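# Load the gear blank into the gear shaper chuck

## Task

Set the gear blank into the gear shaper's chuck so that it stays seated there once the robot has released it and moved away.

## Robot and tools

Robot: two arms, left_arm and right_arm, each ending in a two-finger gripper. In the scene frame the origin lies at table-top height, halfway between the arms, with +x pointing out over the table, +z up, and left_arm on the +y side (these names do not match image left or right). Calibrated bases: left_arm at (-0.004, +0.310, +0.004) m, right_arm at (-0.005, -0.293, +0.003) m, both nearly level. Every hand pose, velocity, target and wrist-camera pose is reported in that arm's own base frame; fixed cameras and the table use the scene frame. A gripper's fingers extend along its +z axis and close along its y axis; end_effector_position is the spot between the pads, about 1 cm short of the tips.

Motion numbers. A row holds 14 numbers, each in [-1, 1]: dx, dy, dz, rx, ry, rz, opening for left_arm, then the same seven for right_arm. Both arms are always present. The six pose numbers are an offset, not a pose: they are measured from that arm's Hand target as it stood when the action or move began, along that arm's base axes, with 1.0 equal to 0.6 m or 180 degrees; rx, ry, rz form one rotation vector, turning about the Hand target position. Offsets do not chain row to row; all rows refer to the same starting Hand target, but a new call starts from the new Hand target, so resending an offset moves further. Six zeros means no new request for that arm. Opening is absolute: +1 fully open (0.093 m), -1 closed; a 0 there is a real command, so resend the current value to keep a grip.

execute_actions(actions, cameras): actions is a list of actions; each action is a list of up to 15 rows, one per 1/30 s step; if shorter, the last row repeats to fill 15 steps. Images come back only when actions is empty or cameras names them (names: cam_high, cam_low, cam_left_wrist, cam_right_wrist, or "all"). An empty list shows the full state, scene number and images.

move(target, speed, blend, opening_speed, grip_force, blocking, cameras): target is one 14-number row or a list of up to 15 rows, every row an offset from the Hand targets at the move's start. Paths are straight lines; speed is in m/s, 0.002 to 2.9, default 0.25 (turns up to twice that in rad/s); one value or one per target. blend in metres rounds corners in a list; 0 stops at each. opening_speed (at least 0.2 per second, on the -1..+1 scale) ramps the fingers. grip_force is newtons per pad, 10 to 50, one value or one per arm; it persists, and low values close slowly. blocking=false returns after about 0.5 s while the move continues. A move is capped at 10 s. Its result adds a move: line giving the ending (done, off_target, moving, held, fault) and any limits (paced = pose clipped, held = steps withheld). Done means at rest within 10 mm and 2 degrees; it says nothing about contact.

wait(seconds 0 to 3600) lets time pass; stop brakes a running move; zoom_image(camera, region [x0, y0, x1, y1] in pixels, at most 504 by 504) enlarges part of the newest image; finished_scene(scene, 1 or 2) ends the scene for good, so only call it when the blank sits in the chuck by itself.

Results: end_effector_position (m) and end_effector_quat_wxyz per arm; Hand target (the base for the next offsets); Tool commands; grip_measured (+1 open, -1 closed); Joint positions (six joints, then opening in m); Joint velocities (may read within noise or be omitted); joint torques (noisy, offset, wrap at ±28 N m on joints 1 to 3); camera calibration; warnings such as MOTOR HOT or FAULT.

Gripping: empty pads meet near -0.94; each millimetre of object width adds about 0.0208. To hold a rigid part firmly, command at least 0.41 below the reading for its width and keep sending that value; to release, send something well above that reading. A low command stepped in suddenly squeezes hard for an instant.

Practical cautions: grippers lag, sag and tilt, especially at long reach, and small moves may go sideways or not at all, so check position and orientation after each move and correct. Commanded rotation is clipped to 40 degrees from the measured one per step. Stay clear of paths near an arm's own base (the elbow can whip round). Moves do not avoid obstacles or the other arm; never let grippers, housings or wrist cameras collide, and never close one gripper on the other's fingers. Approach the shaper and table slowly; contact force grows with speed and with how far the target lies past the contact point. Do not drop the blank, release it while moving, or let anything leave the table. Avoid straining camera cables and bumping the fixtures (bar, spacers, back plate, low rail). Long holding or stretched poses heat motors: 75 °C warns, 90 °C folds that arm for the rest of the scene, 100 °C makes it collapse.

Each tool is called after ">>>" in YAML: its name, and indented under it one key for each argument.

## Session

>>> execute_actions:
  actions: []

Scene clock: 0.00 s.
left_arm: end_effector_position=(+0.3056, -0.1657, +0.3714) grip_measured=+1.000 end_effector_quat_wxyz=(+0.553, -0.201, +0.777, -0.224) | right_arm: end_effector_position=(+0.2173, +0.1099, +0.3579) grip_measured=+1.000 end_effector_quat_wxyz=(+0.430, +0.067, +0.879, +0.196)
Joint positions: left_arm=[-0.781 1.111 1.261 -0.512 -0.617 -0.853 0.093] | right_arm=[0.625 0.913 1.416 -1.106 0.227 0.658 0.093]
Joint velocities: within noise
Joint torques (N m): no reading
Heat: left arm: 33 °C; right arm: 33 °C.
Hand target: left_arm +0.3051, -0.1660, +0.3729; +0.553, -0.200, +0.777, -0.225 | right_arm +0.2185, +0.1104, +0.3642; +0.438, +0.068, +0.873, +0.201
Tool commands: left_gripper/opening=+1.0 right_gripper/opening=+1.0

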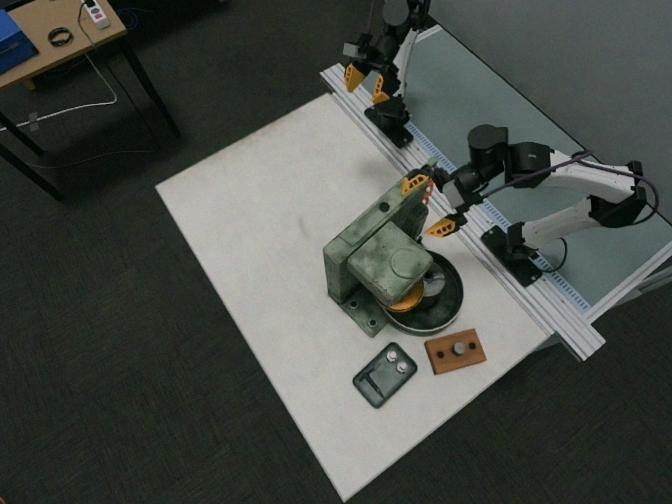

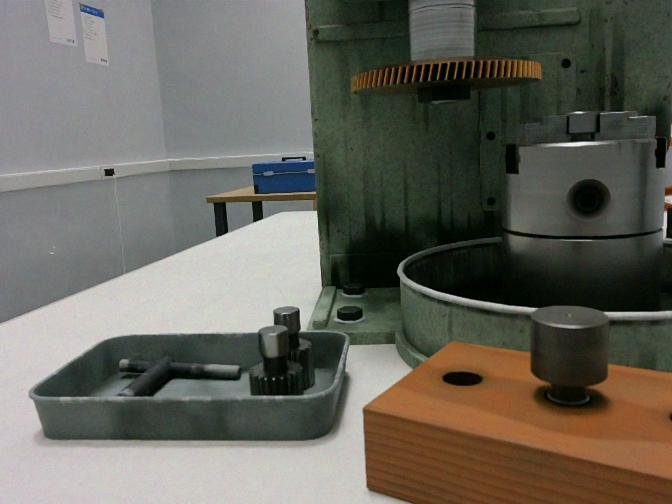

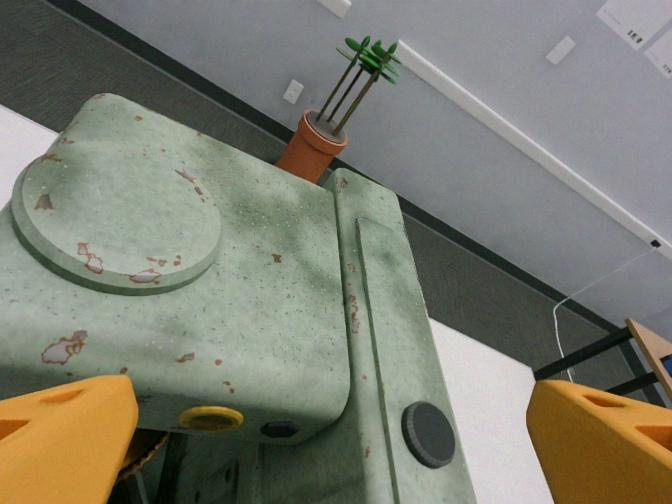

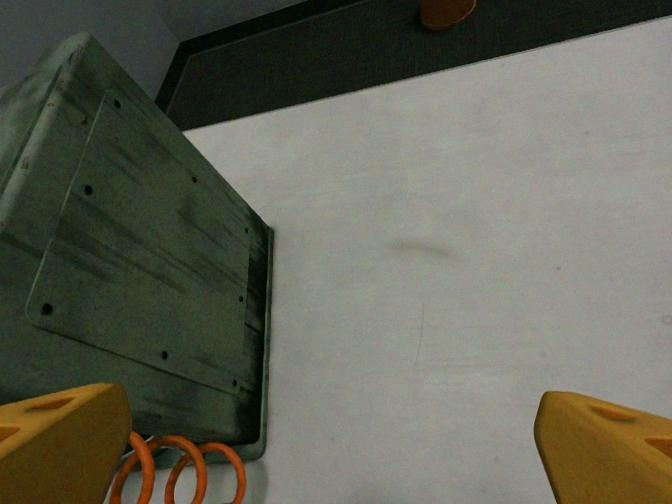

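>>> zoom_image:
  camera: "cam_high"
  region: [310, 170, 500, 420]

>>> zoom_image:
  camera: "cam_low"
  region: [360, 90, 672, 504]

>>> zoom_image:
  camera: "cam_low"
  region: [20, 280, 372, 460]

Scaled by 2.016 from the camera's image (finer frame: 960x720).

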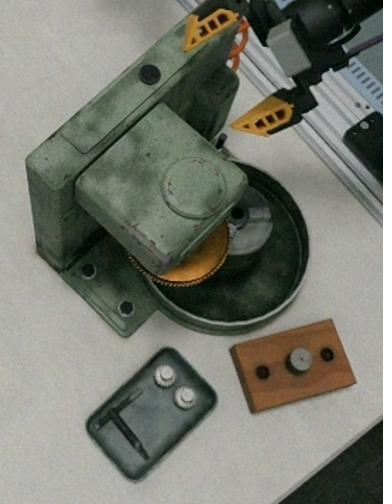

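Scaled by 1.217 from the camera's image (finer frame: 960x720).

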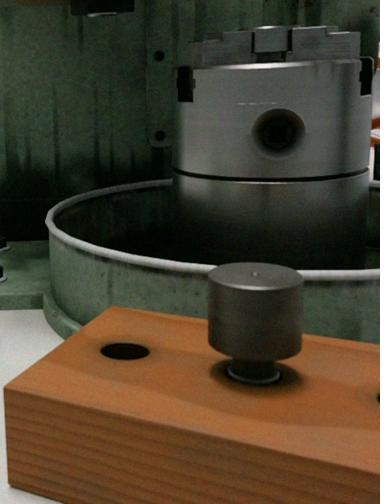

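Scaled by 1.432 from the camera's image (finer frame: 960x720).

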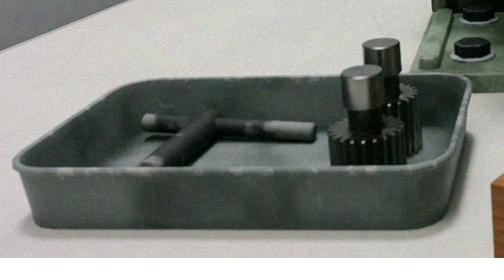

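>>> zoom_image:
  camera: "cam_low"
  region: [480, 90, 672, 234]

>>> zoom_image:
  camera: "cam_high"
  region: [370, 240, 480, 350]

>>> zoom_image:
  camera: "cam_high"
  region: [340, 310, 500, 430]

Scaled by 2.625 from the camera's image (finer frame: 960x720).

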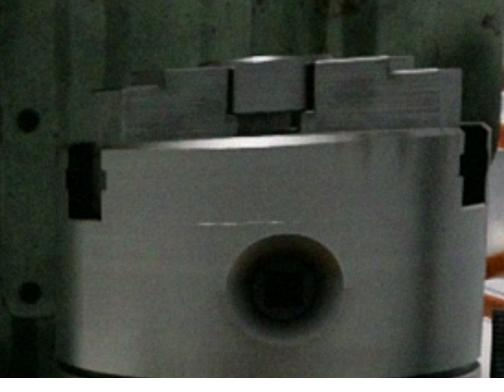

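Scaled by 4.582 from the camera's image (finer frame: 960x720).

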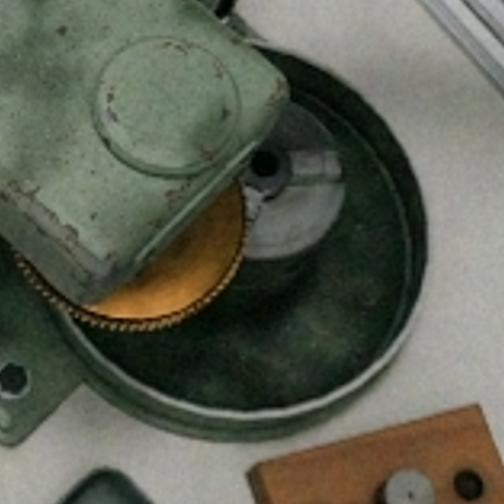

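Scaled by 3.150 from the camera's image (finer frame: 960x720).

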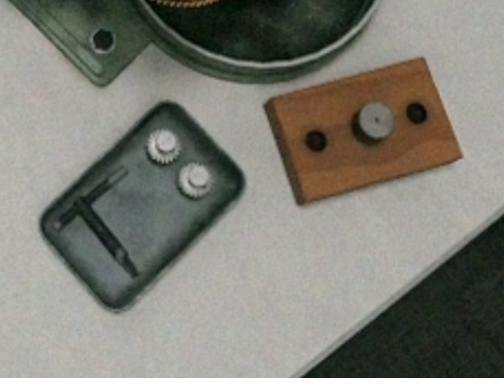

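>>> move:
  target: [-0.1502, 0.21, -0.0798, 0.2004, 0.1361, -0.1328, 1, 0, 0, 0, 0, 0, 0, 1]
  speed: 0.3
  cameras: ["cam_left_wrist", "cam_high"]

Scene clock: 149.87 s.
left_arm: end_effector_position=(+0.2161, -0.0400, +0.3208) grip_measured=+1.000 end_effector_quat_wxyz=(+0.356, +0.093, +0.929, -0.036) | right_arm: end_effector_position=(+0.2173, +0.1099, +0.3579) grip_measured=+1.000 end_effector_quat_wxyz=(+0.430, +0.067, +0.879, +0.196)
Joint positions: left_arm=[-0.165 0.972 1.47 -1.337 0.024 0.025 0.093] | right_arm=[0.625 0.913 1.416 -1.106 0.227 0.658 0.093]
Joint torques (N m): left_arm=[0.83 -0.18 7.09 2.05 0.07 0.11] | right_arm=[-0.23 -0.46 7.83 2.19 0.16 0]
Heat: left arm: 42 °C; right arm: 44 °C.
Hand target: left_arm +0.2150, -0.0400, +0.3251; +0.356, +0.098, +0.929, -0.038 | right_arm +0.2185, +0.1104, +0.3642; +0.438, +0.068, +0.873, +0.201
Off the commanded pose: left_arm 0.004 m, 1 deg | right_arm 0.006 m, 1 deg.
move: done
cam_left_wrist: T_world_to_cam=[[-0.18684, -0.98233, 0.01054, -0.00153], [-0.94209, 0.17613, -0.28538, 0.33929], [0.27848, -0.06325, -0.95836, 0.33191]] pos_world=[0.22693, -0.04027, 0.41493]
Images, in order (width x height): cam_high 672x504, cam_left_wrist 672x504.

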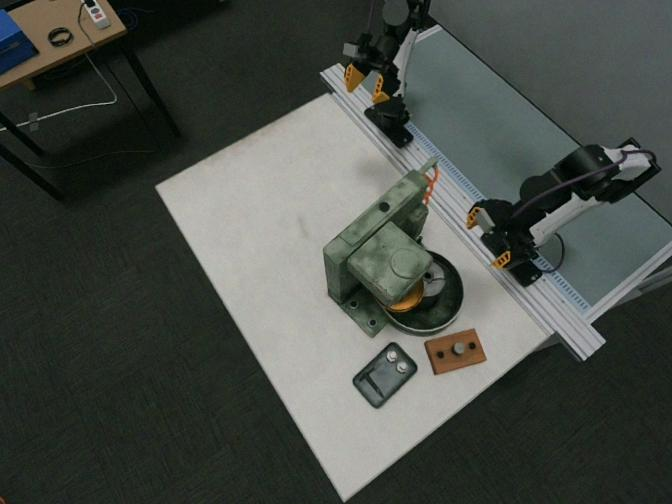

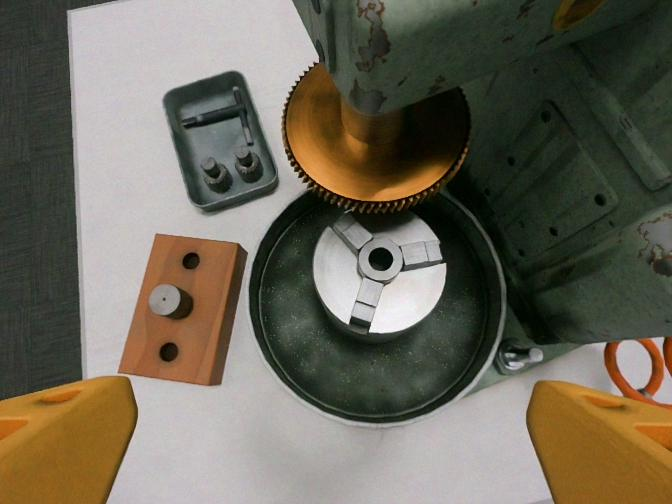

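>>> zoom_image:
  camera: "cam_left_wrist"
  region: [300, 190, 460, 340]

>>> zoom_image:
  camera: "cam_left_wrist"
  region: [110, 220, 260, 390]

Scaled by 3.150 from the camera's image (finer frame: 960x720).

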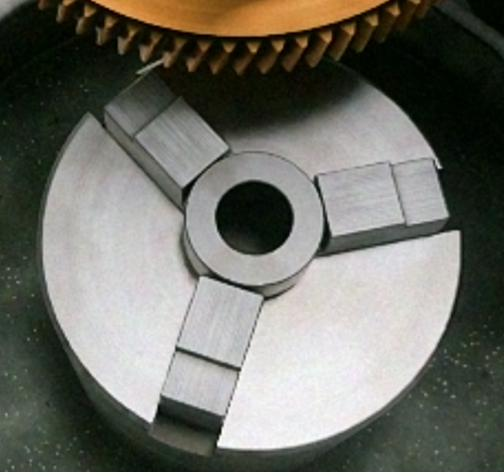

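Scaled by 2.965 from the camera's image (finer frame: 960x720).

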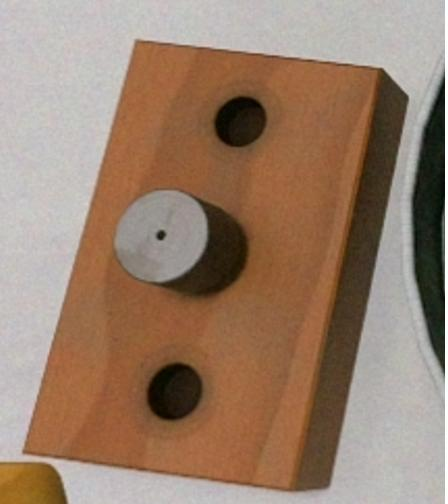

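>>> zoom_image:
  camera: "cam_left_wrist"
  region: [260, 0, 672, 300]

Scaled by 1.223 from the camera's image (finer frame: 960x720).

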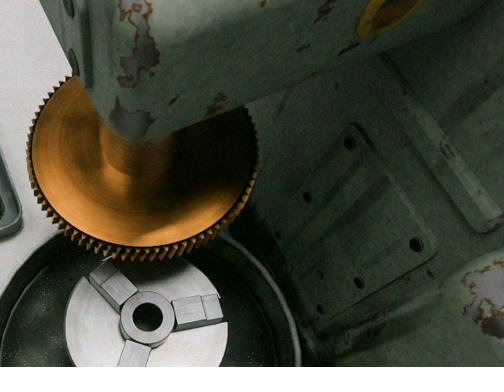

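>>> zoom_image:
  camera: "cam_left_wrist"
  region: [0, 350, 220, 504]

>>> zoom_image:
  camera: "cam_high"
  region: [440, 130, 620, 300]

Scaled by 2.291 from the camera's image (finer frame: 960x720).

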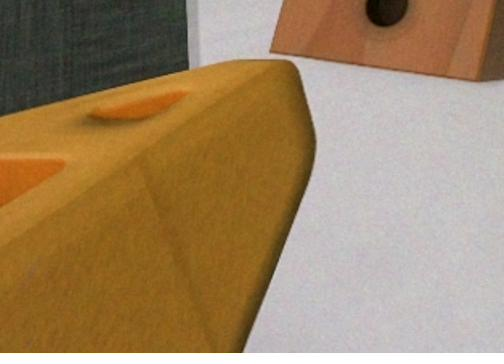

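Scaled by 2.800 from the camera's image (finer frame: 960x720).

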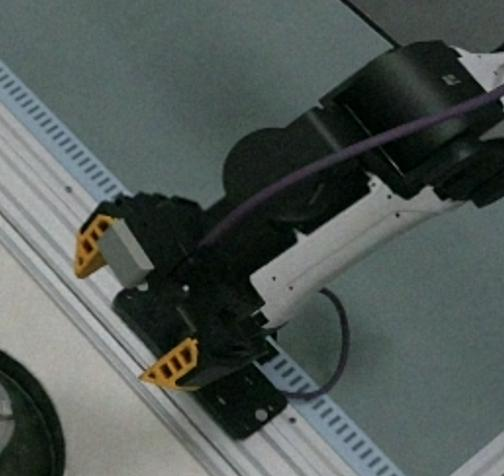

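>>> move:
  target:
    - [0.0917, 0.2, -0.1418, -0.0066, -0.0638, 0.033, 0.2, 0, 0, 0, 0, 0, 0, 1]
    - [0.165, 0.2233, -0.3168, -0.0132, -0.1276, 0.0661, 0.2, 0, 0, 0, 0, 0, 0, 1]
  speed: 0.25
  blend: [0.04, 0]
  cameras: ["cam_left_wrist", "cam_low"]

Scene clock: 242.20 s.
left_arm: end_effector_position=(+0.3146, +0.0959, +0.1427) grip_measured=+0.202 end_effector_quat_wxyz=(+0.543, +0.004, +0.840, +0.004) | right_arm: end_effector_position=(+0.2173, +0.1099, +0.3579) grip_measured=+1.000 end_effector_quat_wxyz=(+0.430, +0.067, +0.879, +0.196)
Joint positions: left_arm=[0.536 1.05 0.417 0.151 0.483 0.249 0.055] | right_arm=[0.625 0.913 1.416 -1.106 0.227 0.658 0.093]
Joint torques (N m): left_arm=[-0.76 -2.02 5.33 2.71 0 -0.04] | right_arm=[-0.23 -0.46 7.84 2.18 0.16 0]
Heat: left arm: 42 °C; right arm: 47 °C.
Hand target: left_arm +0.3140, +0.0941, +0.1350; +0.537, +0.000, +0.843, +0.000 | right_arm +0.2185, +0.1104, +0.3642; +0.438, +0.068, +0.873, +0.201
Off the commanded pose: left_arm 0.008 m, 1 deg | right_arm 0.006 m, 1 deg.
move: done
cam_left_wrist: T_world_to_cam=[[0.00357, -0.99999, 0.00262, 0.09515], [-0.76091, -0.00442, -0.64884, 0.36944], [0.64885, 0.00032, -0.76092, -0.00842]] pos_world=[0.28624, 0.09678, 0.23305]
Images, in order (width x height): cam_low 672x504, cam_left_wrist 672x504.

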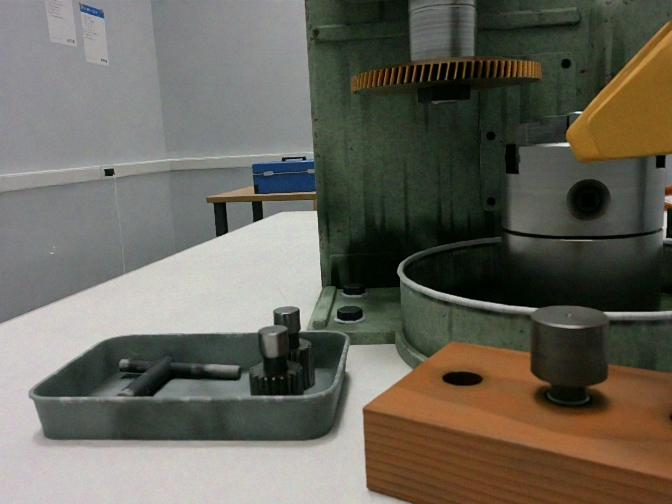

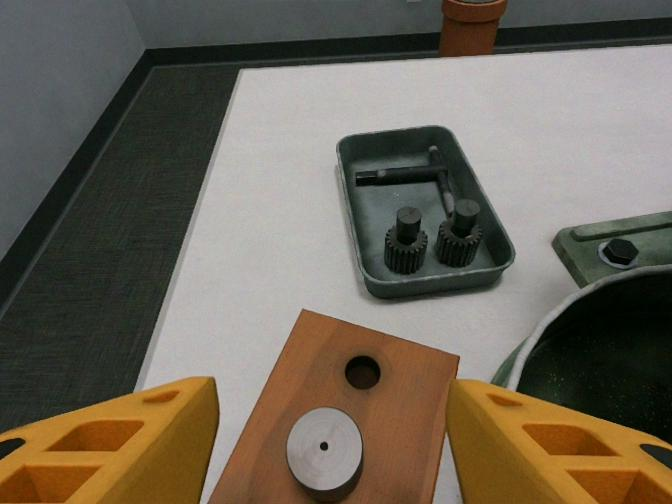

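>>> move:
  target: [0.0233, 0.0083, -0.0917, 0, 0, 0, 0.2, 0, 0, 0, 0, 0, 0, 1]
  speed: 0.15
  cameras: ["cam_left_wrist", "cam_low"]

Scene clock: 262.40 s.
left_arm: end_effector_position=(+0.3298, +0.1017, +0.0872) grip_measured=+0.202 end_effector_quat_wxyz=(+0.543, +0.004, +0.840, +0.003) | right_arm: end_effector_position=(+0.2173, +0.1099, +0.3579) grip_measured=+1.000 end_effector_quat_wxyz=(+0.430, +0.067, +0.879, +0.196)
Joint positions: left_arm=[0.522 1.348 0.309 0.562 0.471 0.242 0.055] | right_arm=[0.625 0.913 1.416 -1.106 0.227 0.658 0.093]
Joint torques (N m): left_arm=[-0.72 -3.08 4.23 2.74 -0.01 -0.05] | right_arm=[-0.23 -0.46 7.84 2.18 0.15 0]
Heat: left arm: 42 °C; right arm: 47 °C.
Hand target: left_arm +0.3280, +0.0991, +0.0801; +0.537, -0.001, +0.843, +0.000 | right_arm +0.2185, +0.1104, +0.3642; +0.438, +0.068, +0.873, +0.201
Off the commanded pose: left_arm 0.008 m, 1 deg | right_arm 0.006 m, 1 deg.
move: done
cam_left_wrist: T_world_to_cam=[[0.00353, -0.99999, 0.00313, 0.10106], [-0.7605, -0.00472, -0.64933, 0.34508], [0.64933, -0.00008, -0.7605, -0.06062]] pos_world=[0.30144, 0.10268, 0.17765]
Images, in order (width x height): cam_low 672x504, cam_left_wrist 672x504.

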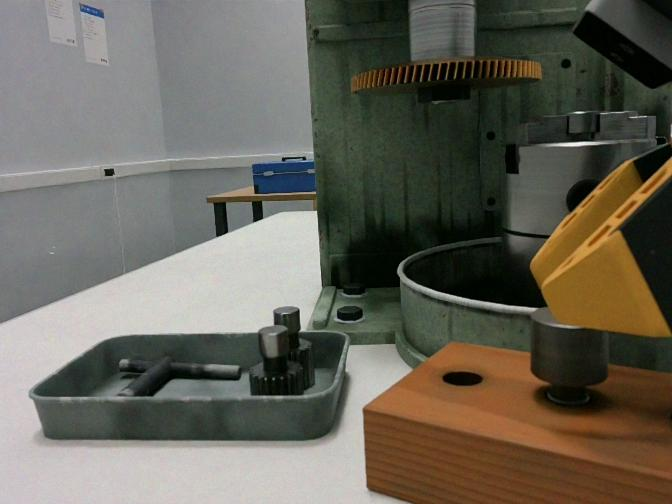

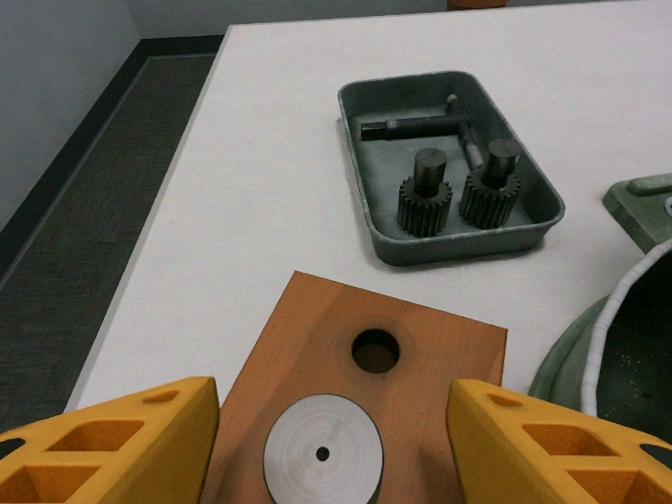

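>>> zoom_image:
  camera: "cam_left_wrist"
  region: [200, 354, 460, 504]

>>> zoom_image:
  camera: "cam_low"
  region: [492, 240, 672, 420]

Scaled by 1.938 from the camera's image (finer frame: 960x720).

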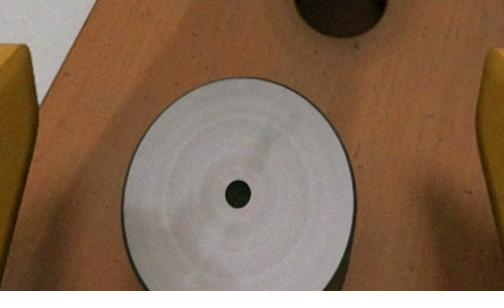

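Scaled by 2.800 from the camera's image (finer frame: 960x720).

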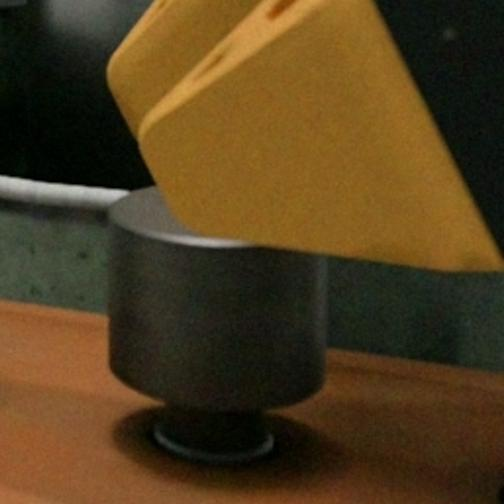

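>>> move:
  target: [-0.0033, 0.0038, -0.0253, 0, 0, 0, 0.2, 0, 0, 0, 0, 0, 0, 1]
  speed: 0.1
  cameras: ["cam_left_wrist", "cam_low"]

Scene clock: 305.97 s.
left_arm: end_effector_position=(+0.3290, +0.1012, +0.0706) grip_measured=+0.202 end_effector_quat_wxyz=(+0.542, +0.003, +0.841, +0.002) | right_arm: end_effector_position=(+0.2173, +0.1099, +0.3579) grip_measured=+1.000 end_effector_quat_wxyz=(+0.430, +0.067, +0.879, +0.196)
Joint positions: left_arm=[0.522 1.434 0.276 0.676 0.471 0.242 0.055] | right_arm=[0.625 0.913 1.416 -1.106 0.227 0.658 0.093]
Joint torques (N m): left_arm=[0.64 -3.34 3.86 2.73 0.11 0.01] | right_arm=[-0.23 -0.46 7.84 2.19 0.16 0]
Heat: left arm: 46 °C; right arm: 48 °C.
Hand target: left_arm +0.3260, +0.1013, +0.0648; +0.537, -0.001, +0.843, +0.000 | right_arm +0.2185, +0.1104, +0.3642; +0.438, +0.068, +0.873, +0.201
Off the commanded pose: left_arm 0.006 m, 1 deg | right_arm 0.006 m, 1 deg.
move: done
cam_left_wrist: T_world_to_cam=[[0.00356, -0.99998, 0.0056, 0.10041], [-0.76326, -0.00633, -0.64606, 0.33454], [0.64608, -0.00197, -0.76327, -0.07129]] pos_world=[0.30104, 0.10239, 0.16116]
Images, in order (width x height): cam_low 672x504, cam_left_wrist 672x504.

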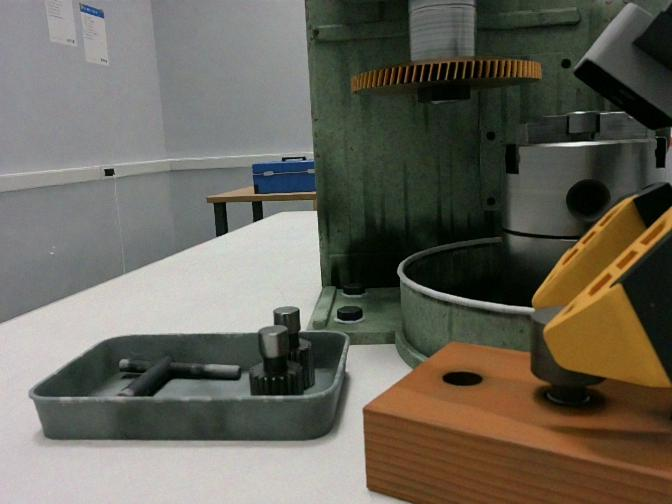

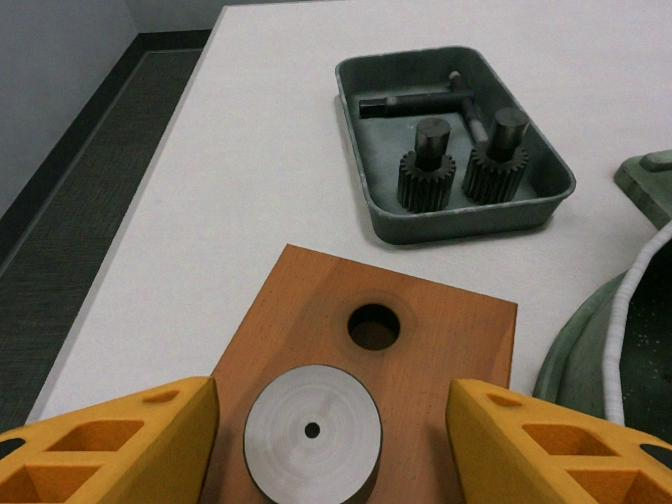

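>>> move:
  target: [-0.0017, 0.0075, -0.015, 0, 0, 0, 0.2, 0, 0, 0, 0, 0, 0, 1]
  speed: 0.1
  cameras: ["cam_left_wrist", "cam_low"]

Scene clock: 327.50 s.
left_arm: end_effector_position=(+0.3282, +0.1066, +0.0615) grip_measured=+0.202 end_effector_quat_wxyz=(+0.541, -0.003, +0.841, +0.002) | right_arm: end_effector_position=(+0.2173, +0.1099, +0.3579) grip_measured=+1.000 end_effector_quat_wxyz=(+0.430, +0.067, +0.879, +0.196)
Joint positions: left_arm=[0.543 1.497 0.267 0.743 0.484 0.242 0.055] | right_arm=[0.625 0.913 1.416 -1.106 0.227 0.658 0.093]
Joint torques (N m): left_arm=[0.81 -3.43 3.48 2.71 0.18 0.12] | right_arm=[-0.23 -0.46 7.84 2.18 0.16 0]
Heat: left arm: 47 °C; right arm: 49 °C.
Hand target: left_arm +0.3249, +0.1058, +0.0558; +0.537, +0.000, +0.843, +0.000 | right_arm +0.2185, +0.1104, +0.3642; +0.438, +0.068, +0.873, +0.201
Off the commanded pose: left_arm 0.007 m, 1 deg | right_arm 0.006 m, 1 deg.
move: done
cam_left_wrist: T_world_to_cam=[[0.01303, -0.99983, 0.01298, 0.10227], [-0.76374, -0.01833, -0.64526, 0.32933], [0.64539, -0.00151, -0.76385, -0.07754]] pos_world=[0.30023, 0.10818, 0.15195]
Images, in order (width x height): cam_low 672x504, cam_left_wrist 672x504.

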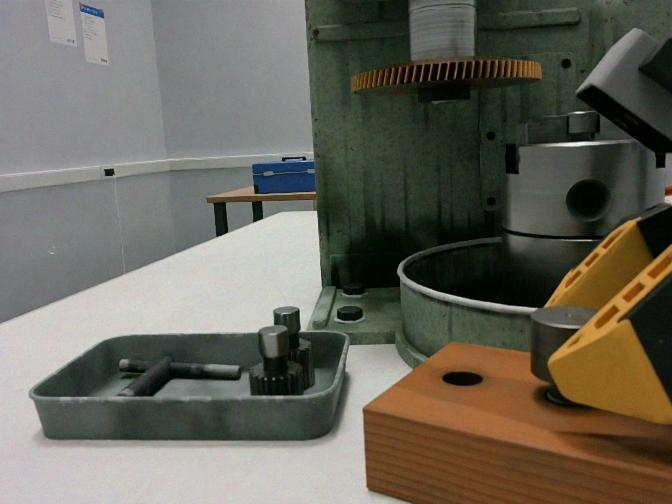

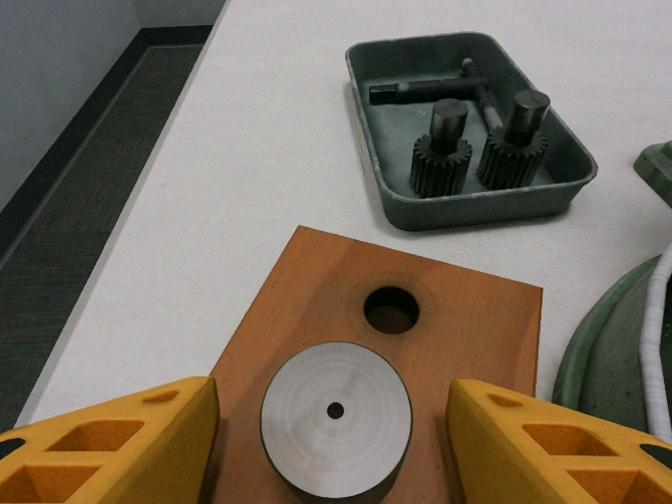

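>>> move:
  target: [0, 0, 0, 0, 0, 0, -0.75, 0, 0, 0, 0, 0, 0, 1]
  opening_speed: 0.8
  cameras: ["cam_left_wrist"]

Scene clock: 346.60 s.
left_arm: end_effector_position=(+0.3283, +0.1056, +0.0618) grip_measured=-0.523 end_effector_quat_wxyz=(+0.542, -0.001, +0.840, -0.001) | right_arm: end_effector_position=(+0.2173, +0.1099, +0.3579) grip_measured=+1.000 end_effector_quat_wxyz=(+0.430, +0.067, +0.879, +0.196)
Joint positions: left_arm=[0.543 1.497 0.267 0.743 0.49 0.242 0.02] | right_arm=[0.625 0.913 1.416 -1.106 0.227 0.658 0.093]
Joint torques (N m): left_arm=[0.76 -3.49 3.54 2.72 0.11 0.12] | right_arm=[-0.2 -0.46 7.83 2.18 0.16 0]
Heat: left arm: 48 °C; right arm: 49 °C.
Hand target: left_arm +0.3249, +0.1057, +0.0557; +0.537, +0.000, +0.843, +0.000 | right_arm +0.2185, +0.1104, +0.3642; +0.438, +0.068, +0.873, +0.201
Off the commanded pose: left_arm 0.007 m, 1 deg | right_arm 0.006 m, 1 deg.
move: done
cam_left_wrist: T_world_to_cam=[[0.00725, -0.99986, 0.01535, 0.10296], [-0.76263, -0.01546, -0.64665, 0.32908], [0.6468, -0.00702, -0.76263, -0.07733]] pos_world=[0.30024, 0.10749, 0.15225]

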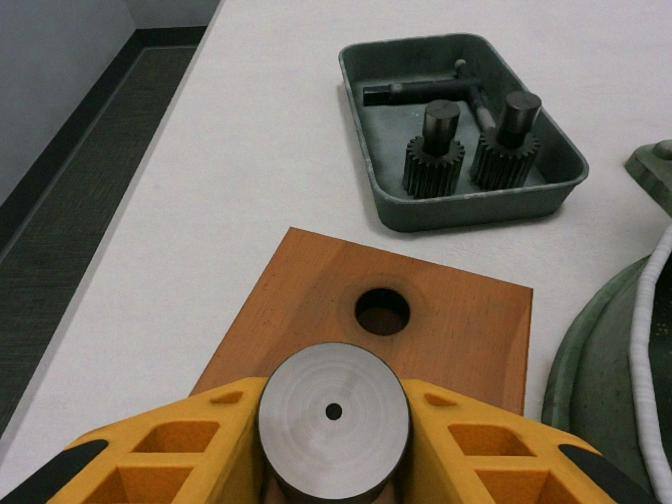

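>>> move:
  target:
    - [-0.0005, -0.0018, 0.0833, 0, 0, 0, -0.75, 0, 0, 0, 0, 0, 0, 1]
    - [-0.0333, -0.05, 0.2, -0.0168, 0, 0.0075, -0.75, 0, 0, 0, 0, 0, 0, 1]
  speed: [0.12, 0.25]
  blend: [0.005, 0]
  cameras: ["cam_left_wrist", "cam_low"]

Scene clock: 489.90 s.
left_arm: end_effector_position=(+0.2963, +0.0733, +0.1543) grip_measured=-0.510 end_effector_quat_wxyz=(+0.514, -0.031, +0.857, -0.025) | right_arm: end_effector_position=(+0.2173, +0.1099, +0.3579) grip_measured=+1.000 end_effector_quat_wxyz=(+0.430, +0.067, +0.879, +0.196)
Joint positions: left_arm=[0.471 0.894 0.463 -0.111 0.422 0.157 0.021] | right_arm=[0.625 0.913 1.416 -1.106 0.227 0.658 0.093]
Joint torques (N m): left_arm=[-0.7 -2.24 10.1 2.79 0.05 -0.05] | right_arm=[-0.21 -0.46 7.86 2.19 0.16 0]
Heat: left arm: 51 °C; right arm: 51 °C.
Hand target: left_arm +0.3050, +0.0757, +0.1758; +0.537, -0.025, +0.843, -0.016 | right_arm +0.2185, +0.1104, +0.3642; +0.438, +0.068, +0.873, +0.201
Off the commanded pose: left_arm 0.023 m, 3 deg | right_arm 0.006 m, 1 deg.
move: off_target (left_arm)
cam_left_wrist: T_world_to_cam=[[0.03492, -0.9956, 0.08696, 0.05002], [-0.80141, -0.07988, -0.59276, 0.3719], [0.5971, -0.04899, -0.80067, 0.03734]] pos_world=[0.27399, 0.08134, 0.246]
Images, in order (width x height): cam_low 672x504, cam_left_wrist 672x504.

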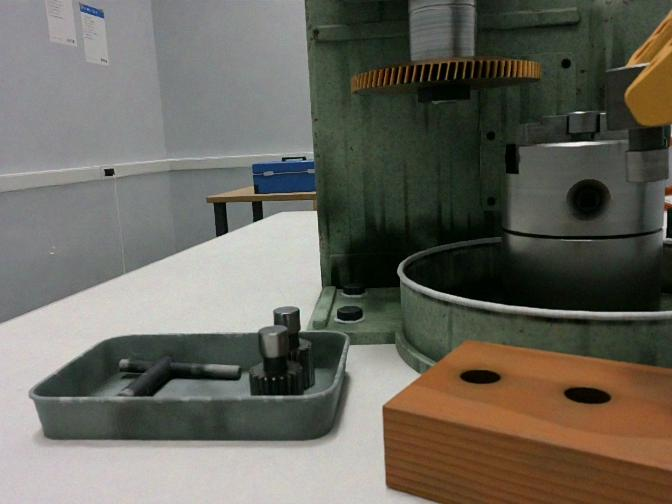

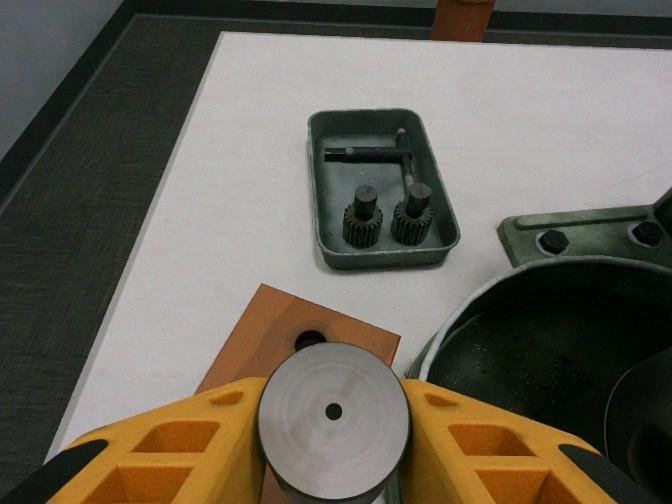

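>>> zoom_image:
  camera: "cam_low"
  region: [522, 50, 672, 200]

Scaled by 3.360 from the camera's image (finer frame: 960x720).

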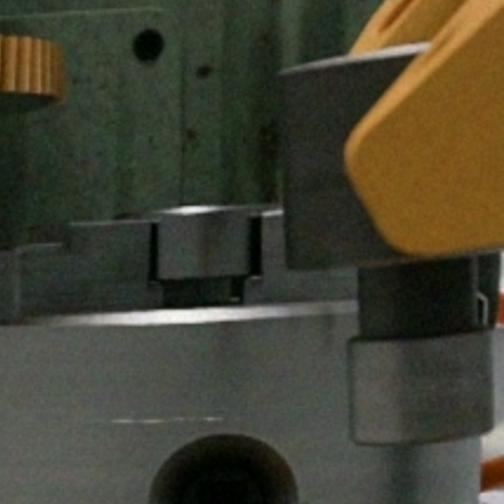

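>>> move:
  target:
    - [-0.0333, -0.1262, 0.1437, -0.0006, -0.0016, -0.0275, -0.75, 0, 0, 0, 0, 0, 0, 1]
    - [-0.0233, -0.2587, 0.0603, -0.0013, -0.0033, -0.0551, -0.75, 0, 0, 0, 0, 0, 0, 1]
  speed: 0.2
  blend: [0.02, 0]
  cameras: ["cam_high", "cam_left_wrist", "cam_low"]

Scene clock: 591.23 s.
left_arm: end_effector_position=(+0.2867, -0.0774, +0.2065) grip_measured=-0.510 end_effector_quat_wxyz=(+0.523, +0.054, +0.848, -0.060) | right_arm: end_effector_position=(+0.2173, +0.1099, +0.3579) grip_measured=+1.000 end_effector_quat_wxyz=(+0.430, +0.067, +0.879, +0.196)
Joint positions: left_arm=[-0.352 0.765 0.598 -0.3 -0.156 -0.129 0.021] | right_arm=[0.625 0.913 1.416 -1.106 0.227 0.658 0.093]
Joint torques (N m): left_arm=[-0.7 -0.87 6.31 3.21 -0.2 -0.07] | right_arm=[-0.23 -0.46 7.83 2.19 0.16 0]
Heat: left arm: 53 °C; right arm: 51 °C.
Hand target: left_arm +0.2910, -0.0794, +0.2119; +0.538, +0.047, +0.839, -0.064 | right_arm +0.2185, +0.1104, +0.3642; +0.438, +0.068, +0.873, +0.201
Off the commanded pose: left_arm 0.007 m, 2 deg | right_arm 0.006 m, 1 deg.
move: done
cam_left_wrist: T_world_to_cam=[[-0.14722, -0.98738, 0.0583, -0.04545], [-0.78261, 0.08024, -0.61732, 0.39513], [0.60485, -0.13651, -0.78455, 0.06526]] pos_world=[0.26307, -0.06767, 0.29777]
Images, in order (width x height): cam_high 672x504, cam_low 672x504, cam_left_wrist 672x504.

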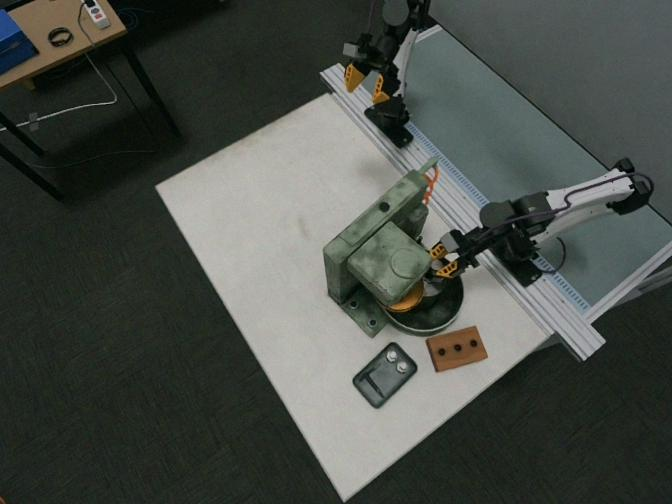

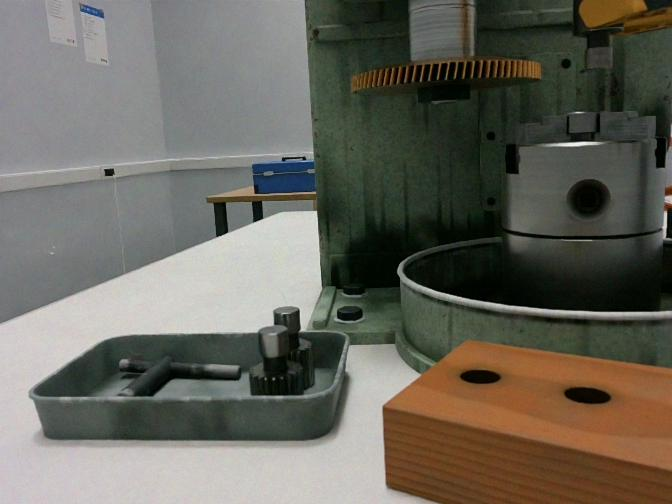

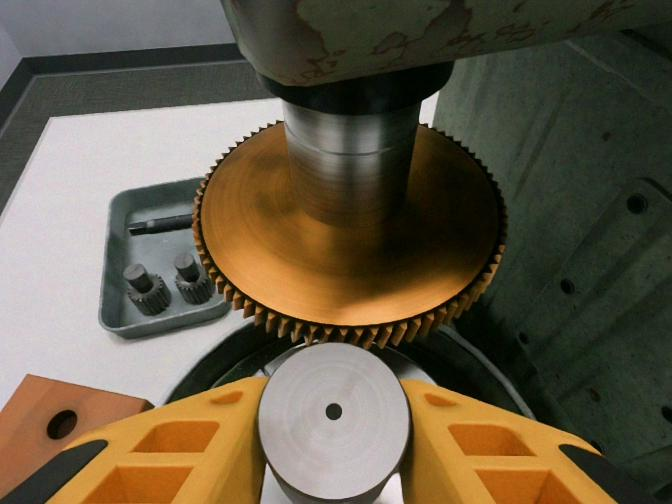

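>>> zoom_image:
  camera: "cam_low"
  region: [492, 0, 672, 180]

>>> zoom_image:
  camera: "cam_high"
  region: [380, 210, 500, 330]

>>> zoom_image:
  camera: "cam_left_wrist"
  region: [180, 290, 520, 504]

Scaled by 2.800 from the camera's image (finer frame: 960x720).

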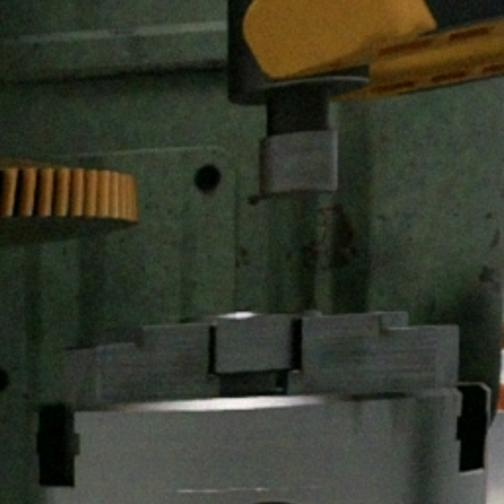

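Scaled by 4.200 from the camera's image (finer frame: 960x720).

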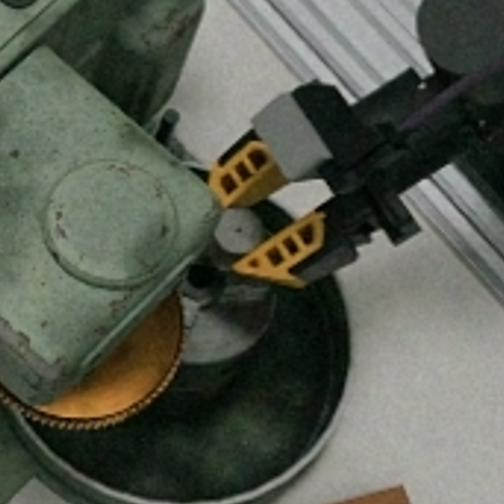

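Scaled by 1.482 from the camera's image (finer frame: 960x720).

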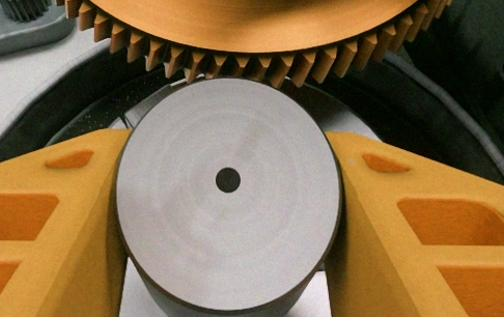

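>>> zoom_image:
  camera: "cam_low"
  region: [490, 100, 672, 240]

>>> zoom_image:
  camera: "cam_low"
  region: [550, 0, 630, 130]

>>> zoom_image:
  camera: "cam_high"
  region: [410, 245, 460, 305]

Scaled by 2.769 from the camera's image (finer frame: 960x720).

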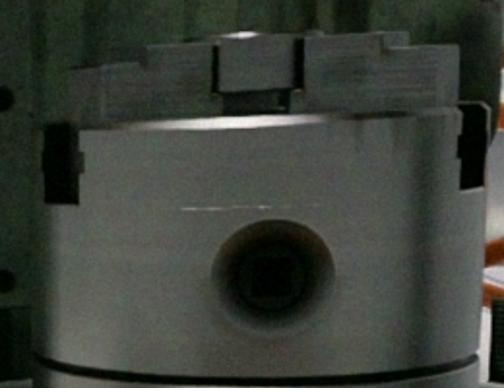

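Scaled by 3.877 from the camera's image (finer frame: 960x720).

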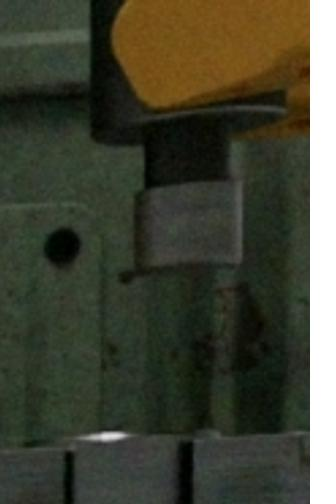

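Scaled by 8.400 from the camera's image (finer frame: 960x720).

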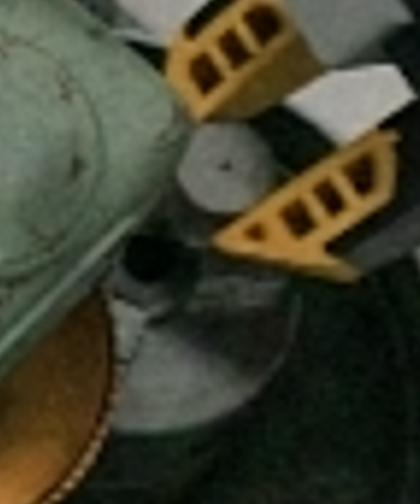

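>>> move:
  target:
    - [0.0075, -0.0017, 0, 0, 0, 0, -0.75, -0.1282, 0.2, -0.0665, -0.0277, -0.1084, 0.0785, 1]
    - [0.015, -0.0033, 0, 0, 0, 0, -0.75, -0.1327, 0.4423, -0.1923, -0.0554, -0.2167, 0.157, 1]
  speed: 0.25
  blend: [0.04, 0]
  cameras: ["cam_right_wrist", "cam_low"]

Scene clock: 734.53 s.
left_arm: end_effector_position=(+0.2940, -0.0800, +0.2015) grip_measured=-0.510 end_effector_quat_wxyz=(+0.519, +0.054, +0.851, -0.059) | right_arm: end_effector_position=(+0.1370, +0.3743, +0.2521) grip_measured=+1.000 end_effector_quat_wxyz=(+0.644, -0.248, +0.685, +0.234)
Joint positions: left_arm=[-0.352 0.81 0.598 -0.266 -0.156 -0.129 0.021] | right_arm=[1.541 1.35 0.695 0.561 0.843 0.072 0.093]
Joint torques (N m): left_arm=[-0.05 -1.09 7.35 3.2 -0.15 -0.04] | right_arm=[-1.07 -4.82 7.21 2.29 -0.1 -0.03]
Heat: left arm: 55 °C; right arm: 52 °C.
Hand target: left_arm +0.3000, -0.0814, +0.2119; +0.538, +0.047, +0.839, -0.064 | right_arm +0.1388, +0.3757, +0.2487; +0.644, -0.250, +0.683, +0.237
Off the commanded pose: left_arm 0.012 m, 3 deg | right_arm 0.004 m, 1 deg.
move: off_target (left_arm)
cam_right_wrist: T_world_to_cam=[[0.63488, -0.77245, 0.01585, 0.19704], [-0.36658, -0.31923, -0.87391, 0.42648], [0.68011, 0.54901, -0.48584, -0.09245]] pos_world=[0.09412, 0.33911, 0.32467]
Images, in order (width x height): cam_low 672x504, cam_right_wrist 672x504.

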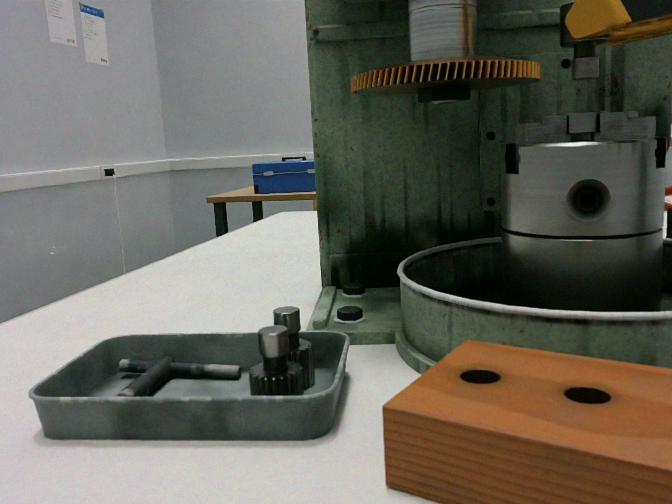

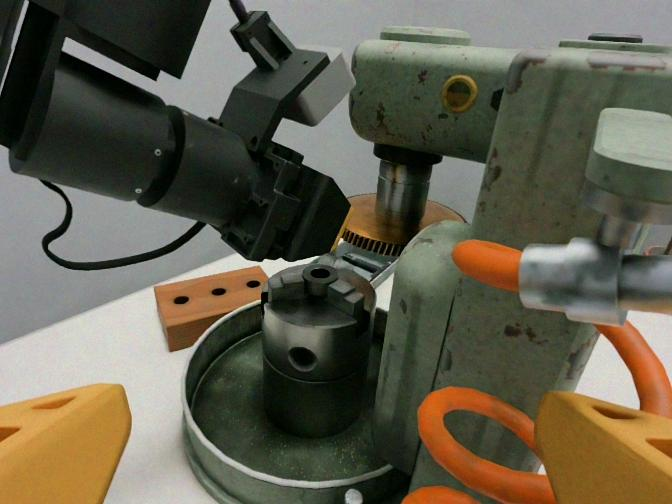

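>>> zoom_image:
  camera: "cam_right_wrist"
  region: [240, 180, 420, 340]

>>> zoom_image:
  camera: "cam_low"
  region: [510, 0, 660, 140]

Scaled by 2.800 from the camera's image (finer frame: 960x720).

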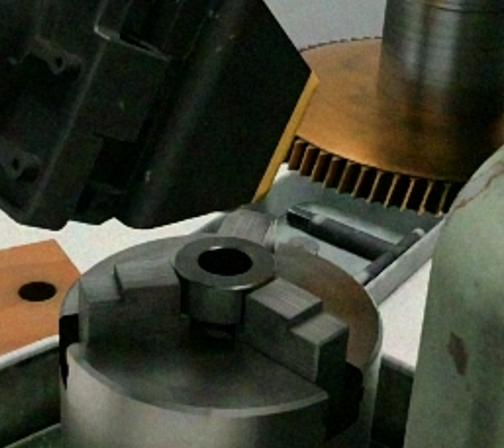

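Scaled by 3.360 from the camera's image (finer frame: 960x720).

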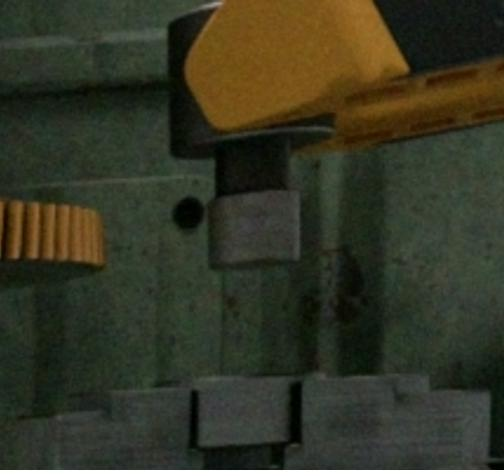

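>>> move:
  target: [0, 0, 0, -0.0024, -0.0138, 0, -0.75, 0.0212, -0.0185, -0.1302, 0.0689, -0.0779, 0.0164, -0.5]
  speed: 0.2
  cameras: ["cam_right_wrist", "cam_low"]

Scene clock: 802.73 s.
left_arm: end_effector_position=(+0.2976, -0.0813, +0.2012) grip_measured=-0.510 end_effector_quat_wxyz=(+0.534, +0.052, +0.842, -0.063) | right_arm: end_effector_position=(+0.1505, +0.3656, +0.1586) grip_measured=-0.498 end_effector_quat_wxyz=(+0.684, -0.263, +0.631, +0.255)
Joint positions: left_arm=[-0.352 0.81 0.567 -0.199 -0.156 -0.129 0.021] | right_arm=[1.461 1.784 0.393 1.478 0.708 -0.094 0.021]
Joint torques (N m): left_arm=[-0.28 -3.03 6.26 3.25 -0.22 0.03] | right_arm=[-1.09 -5.98 4.7 3.02 -0.19 -0.05]
Heat: left arm: 62 °C; right arm: 51 °C.
Hand target: left_arm +0.3001, -0.0814, +0.2120; +0.556, +0.047, +0.827, -0.066 | right_arm +0.1516, +0.3647, +0.1707; +0.740, -0.224, +0.563, +0.293
Off the commanded pose: left_arm 0.011 m, 3 deg | right_arm 0.012 m, 12 deg.
joint sent to its limit (right arm) — joint 4 (wrist pitch), upper limit. The joint targets are off in orientation, not in position.
move: off_target (left_arm, right_arm)
cam_right_wrist: T_world_to_cam=[[0.67257, -0.73806, 0.05396, 0.15911], [-0.23965, -0.28621, -0.92771, 0.32429], [0.70015, 0.61102, -0.36937, -0.18644]] pos_world=[0.10124, 0.32417, 0.2234]
Images, in order (width x height): cam_low 672x504, cam_right_wrist 672x504.

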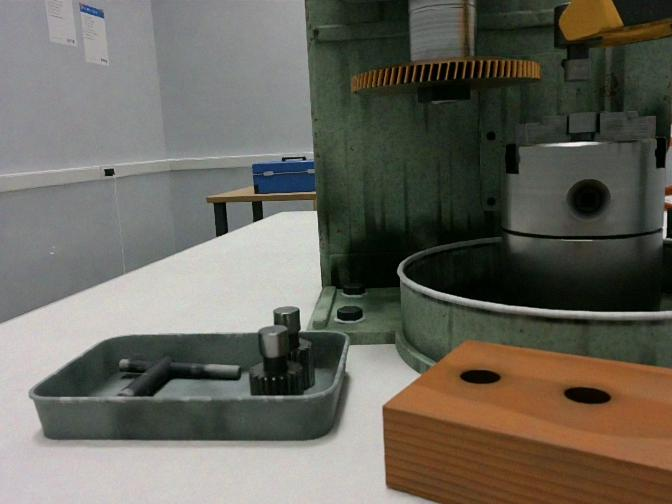

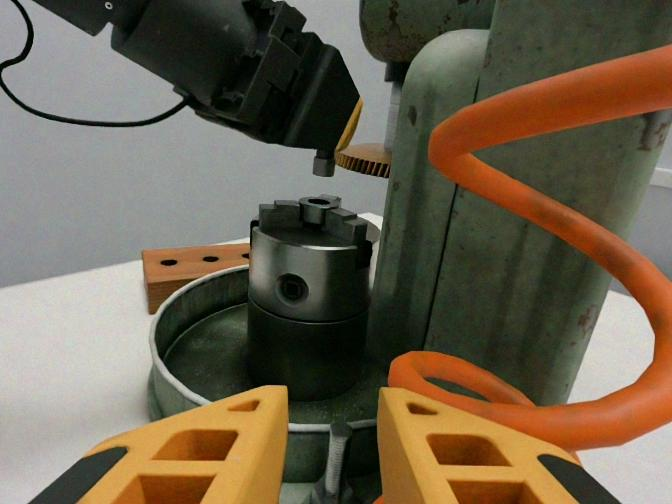

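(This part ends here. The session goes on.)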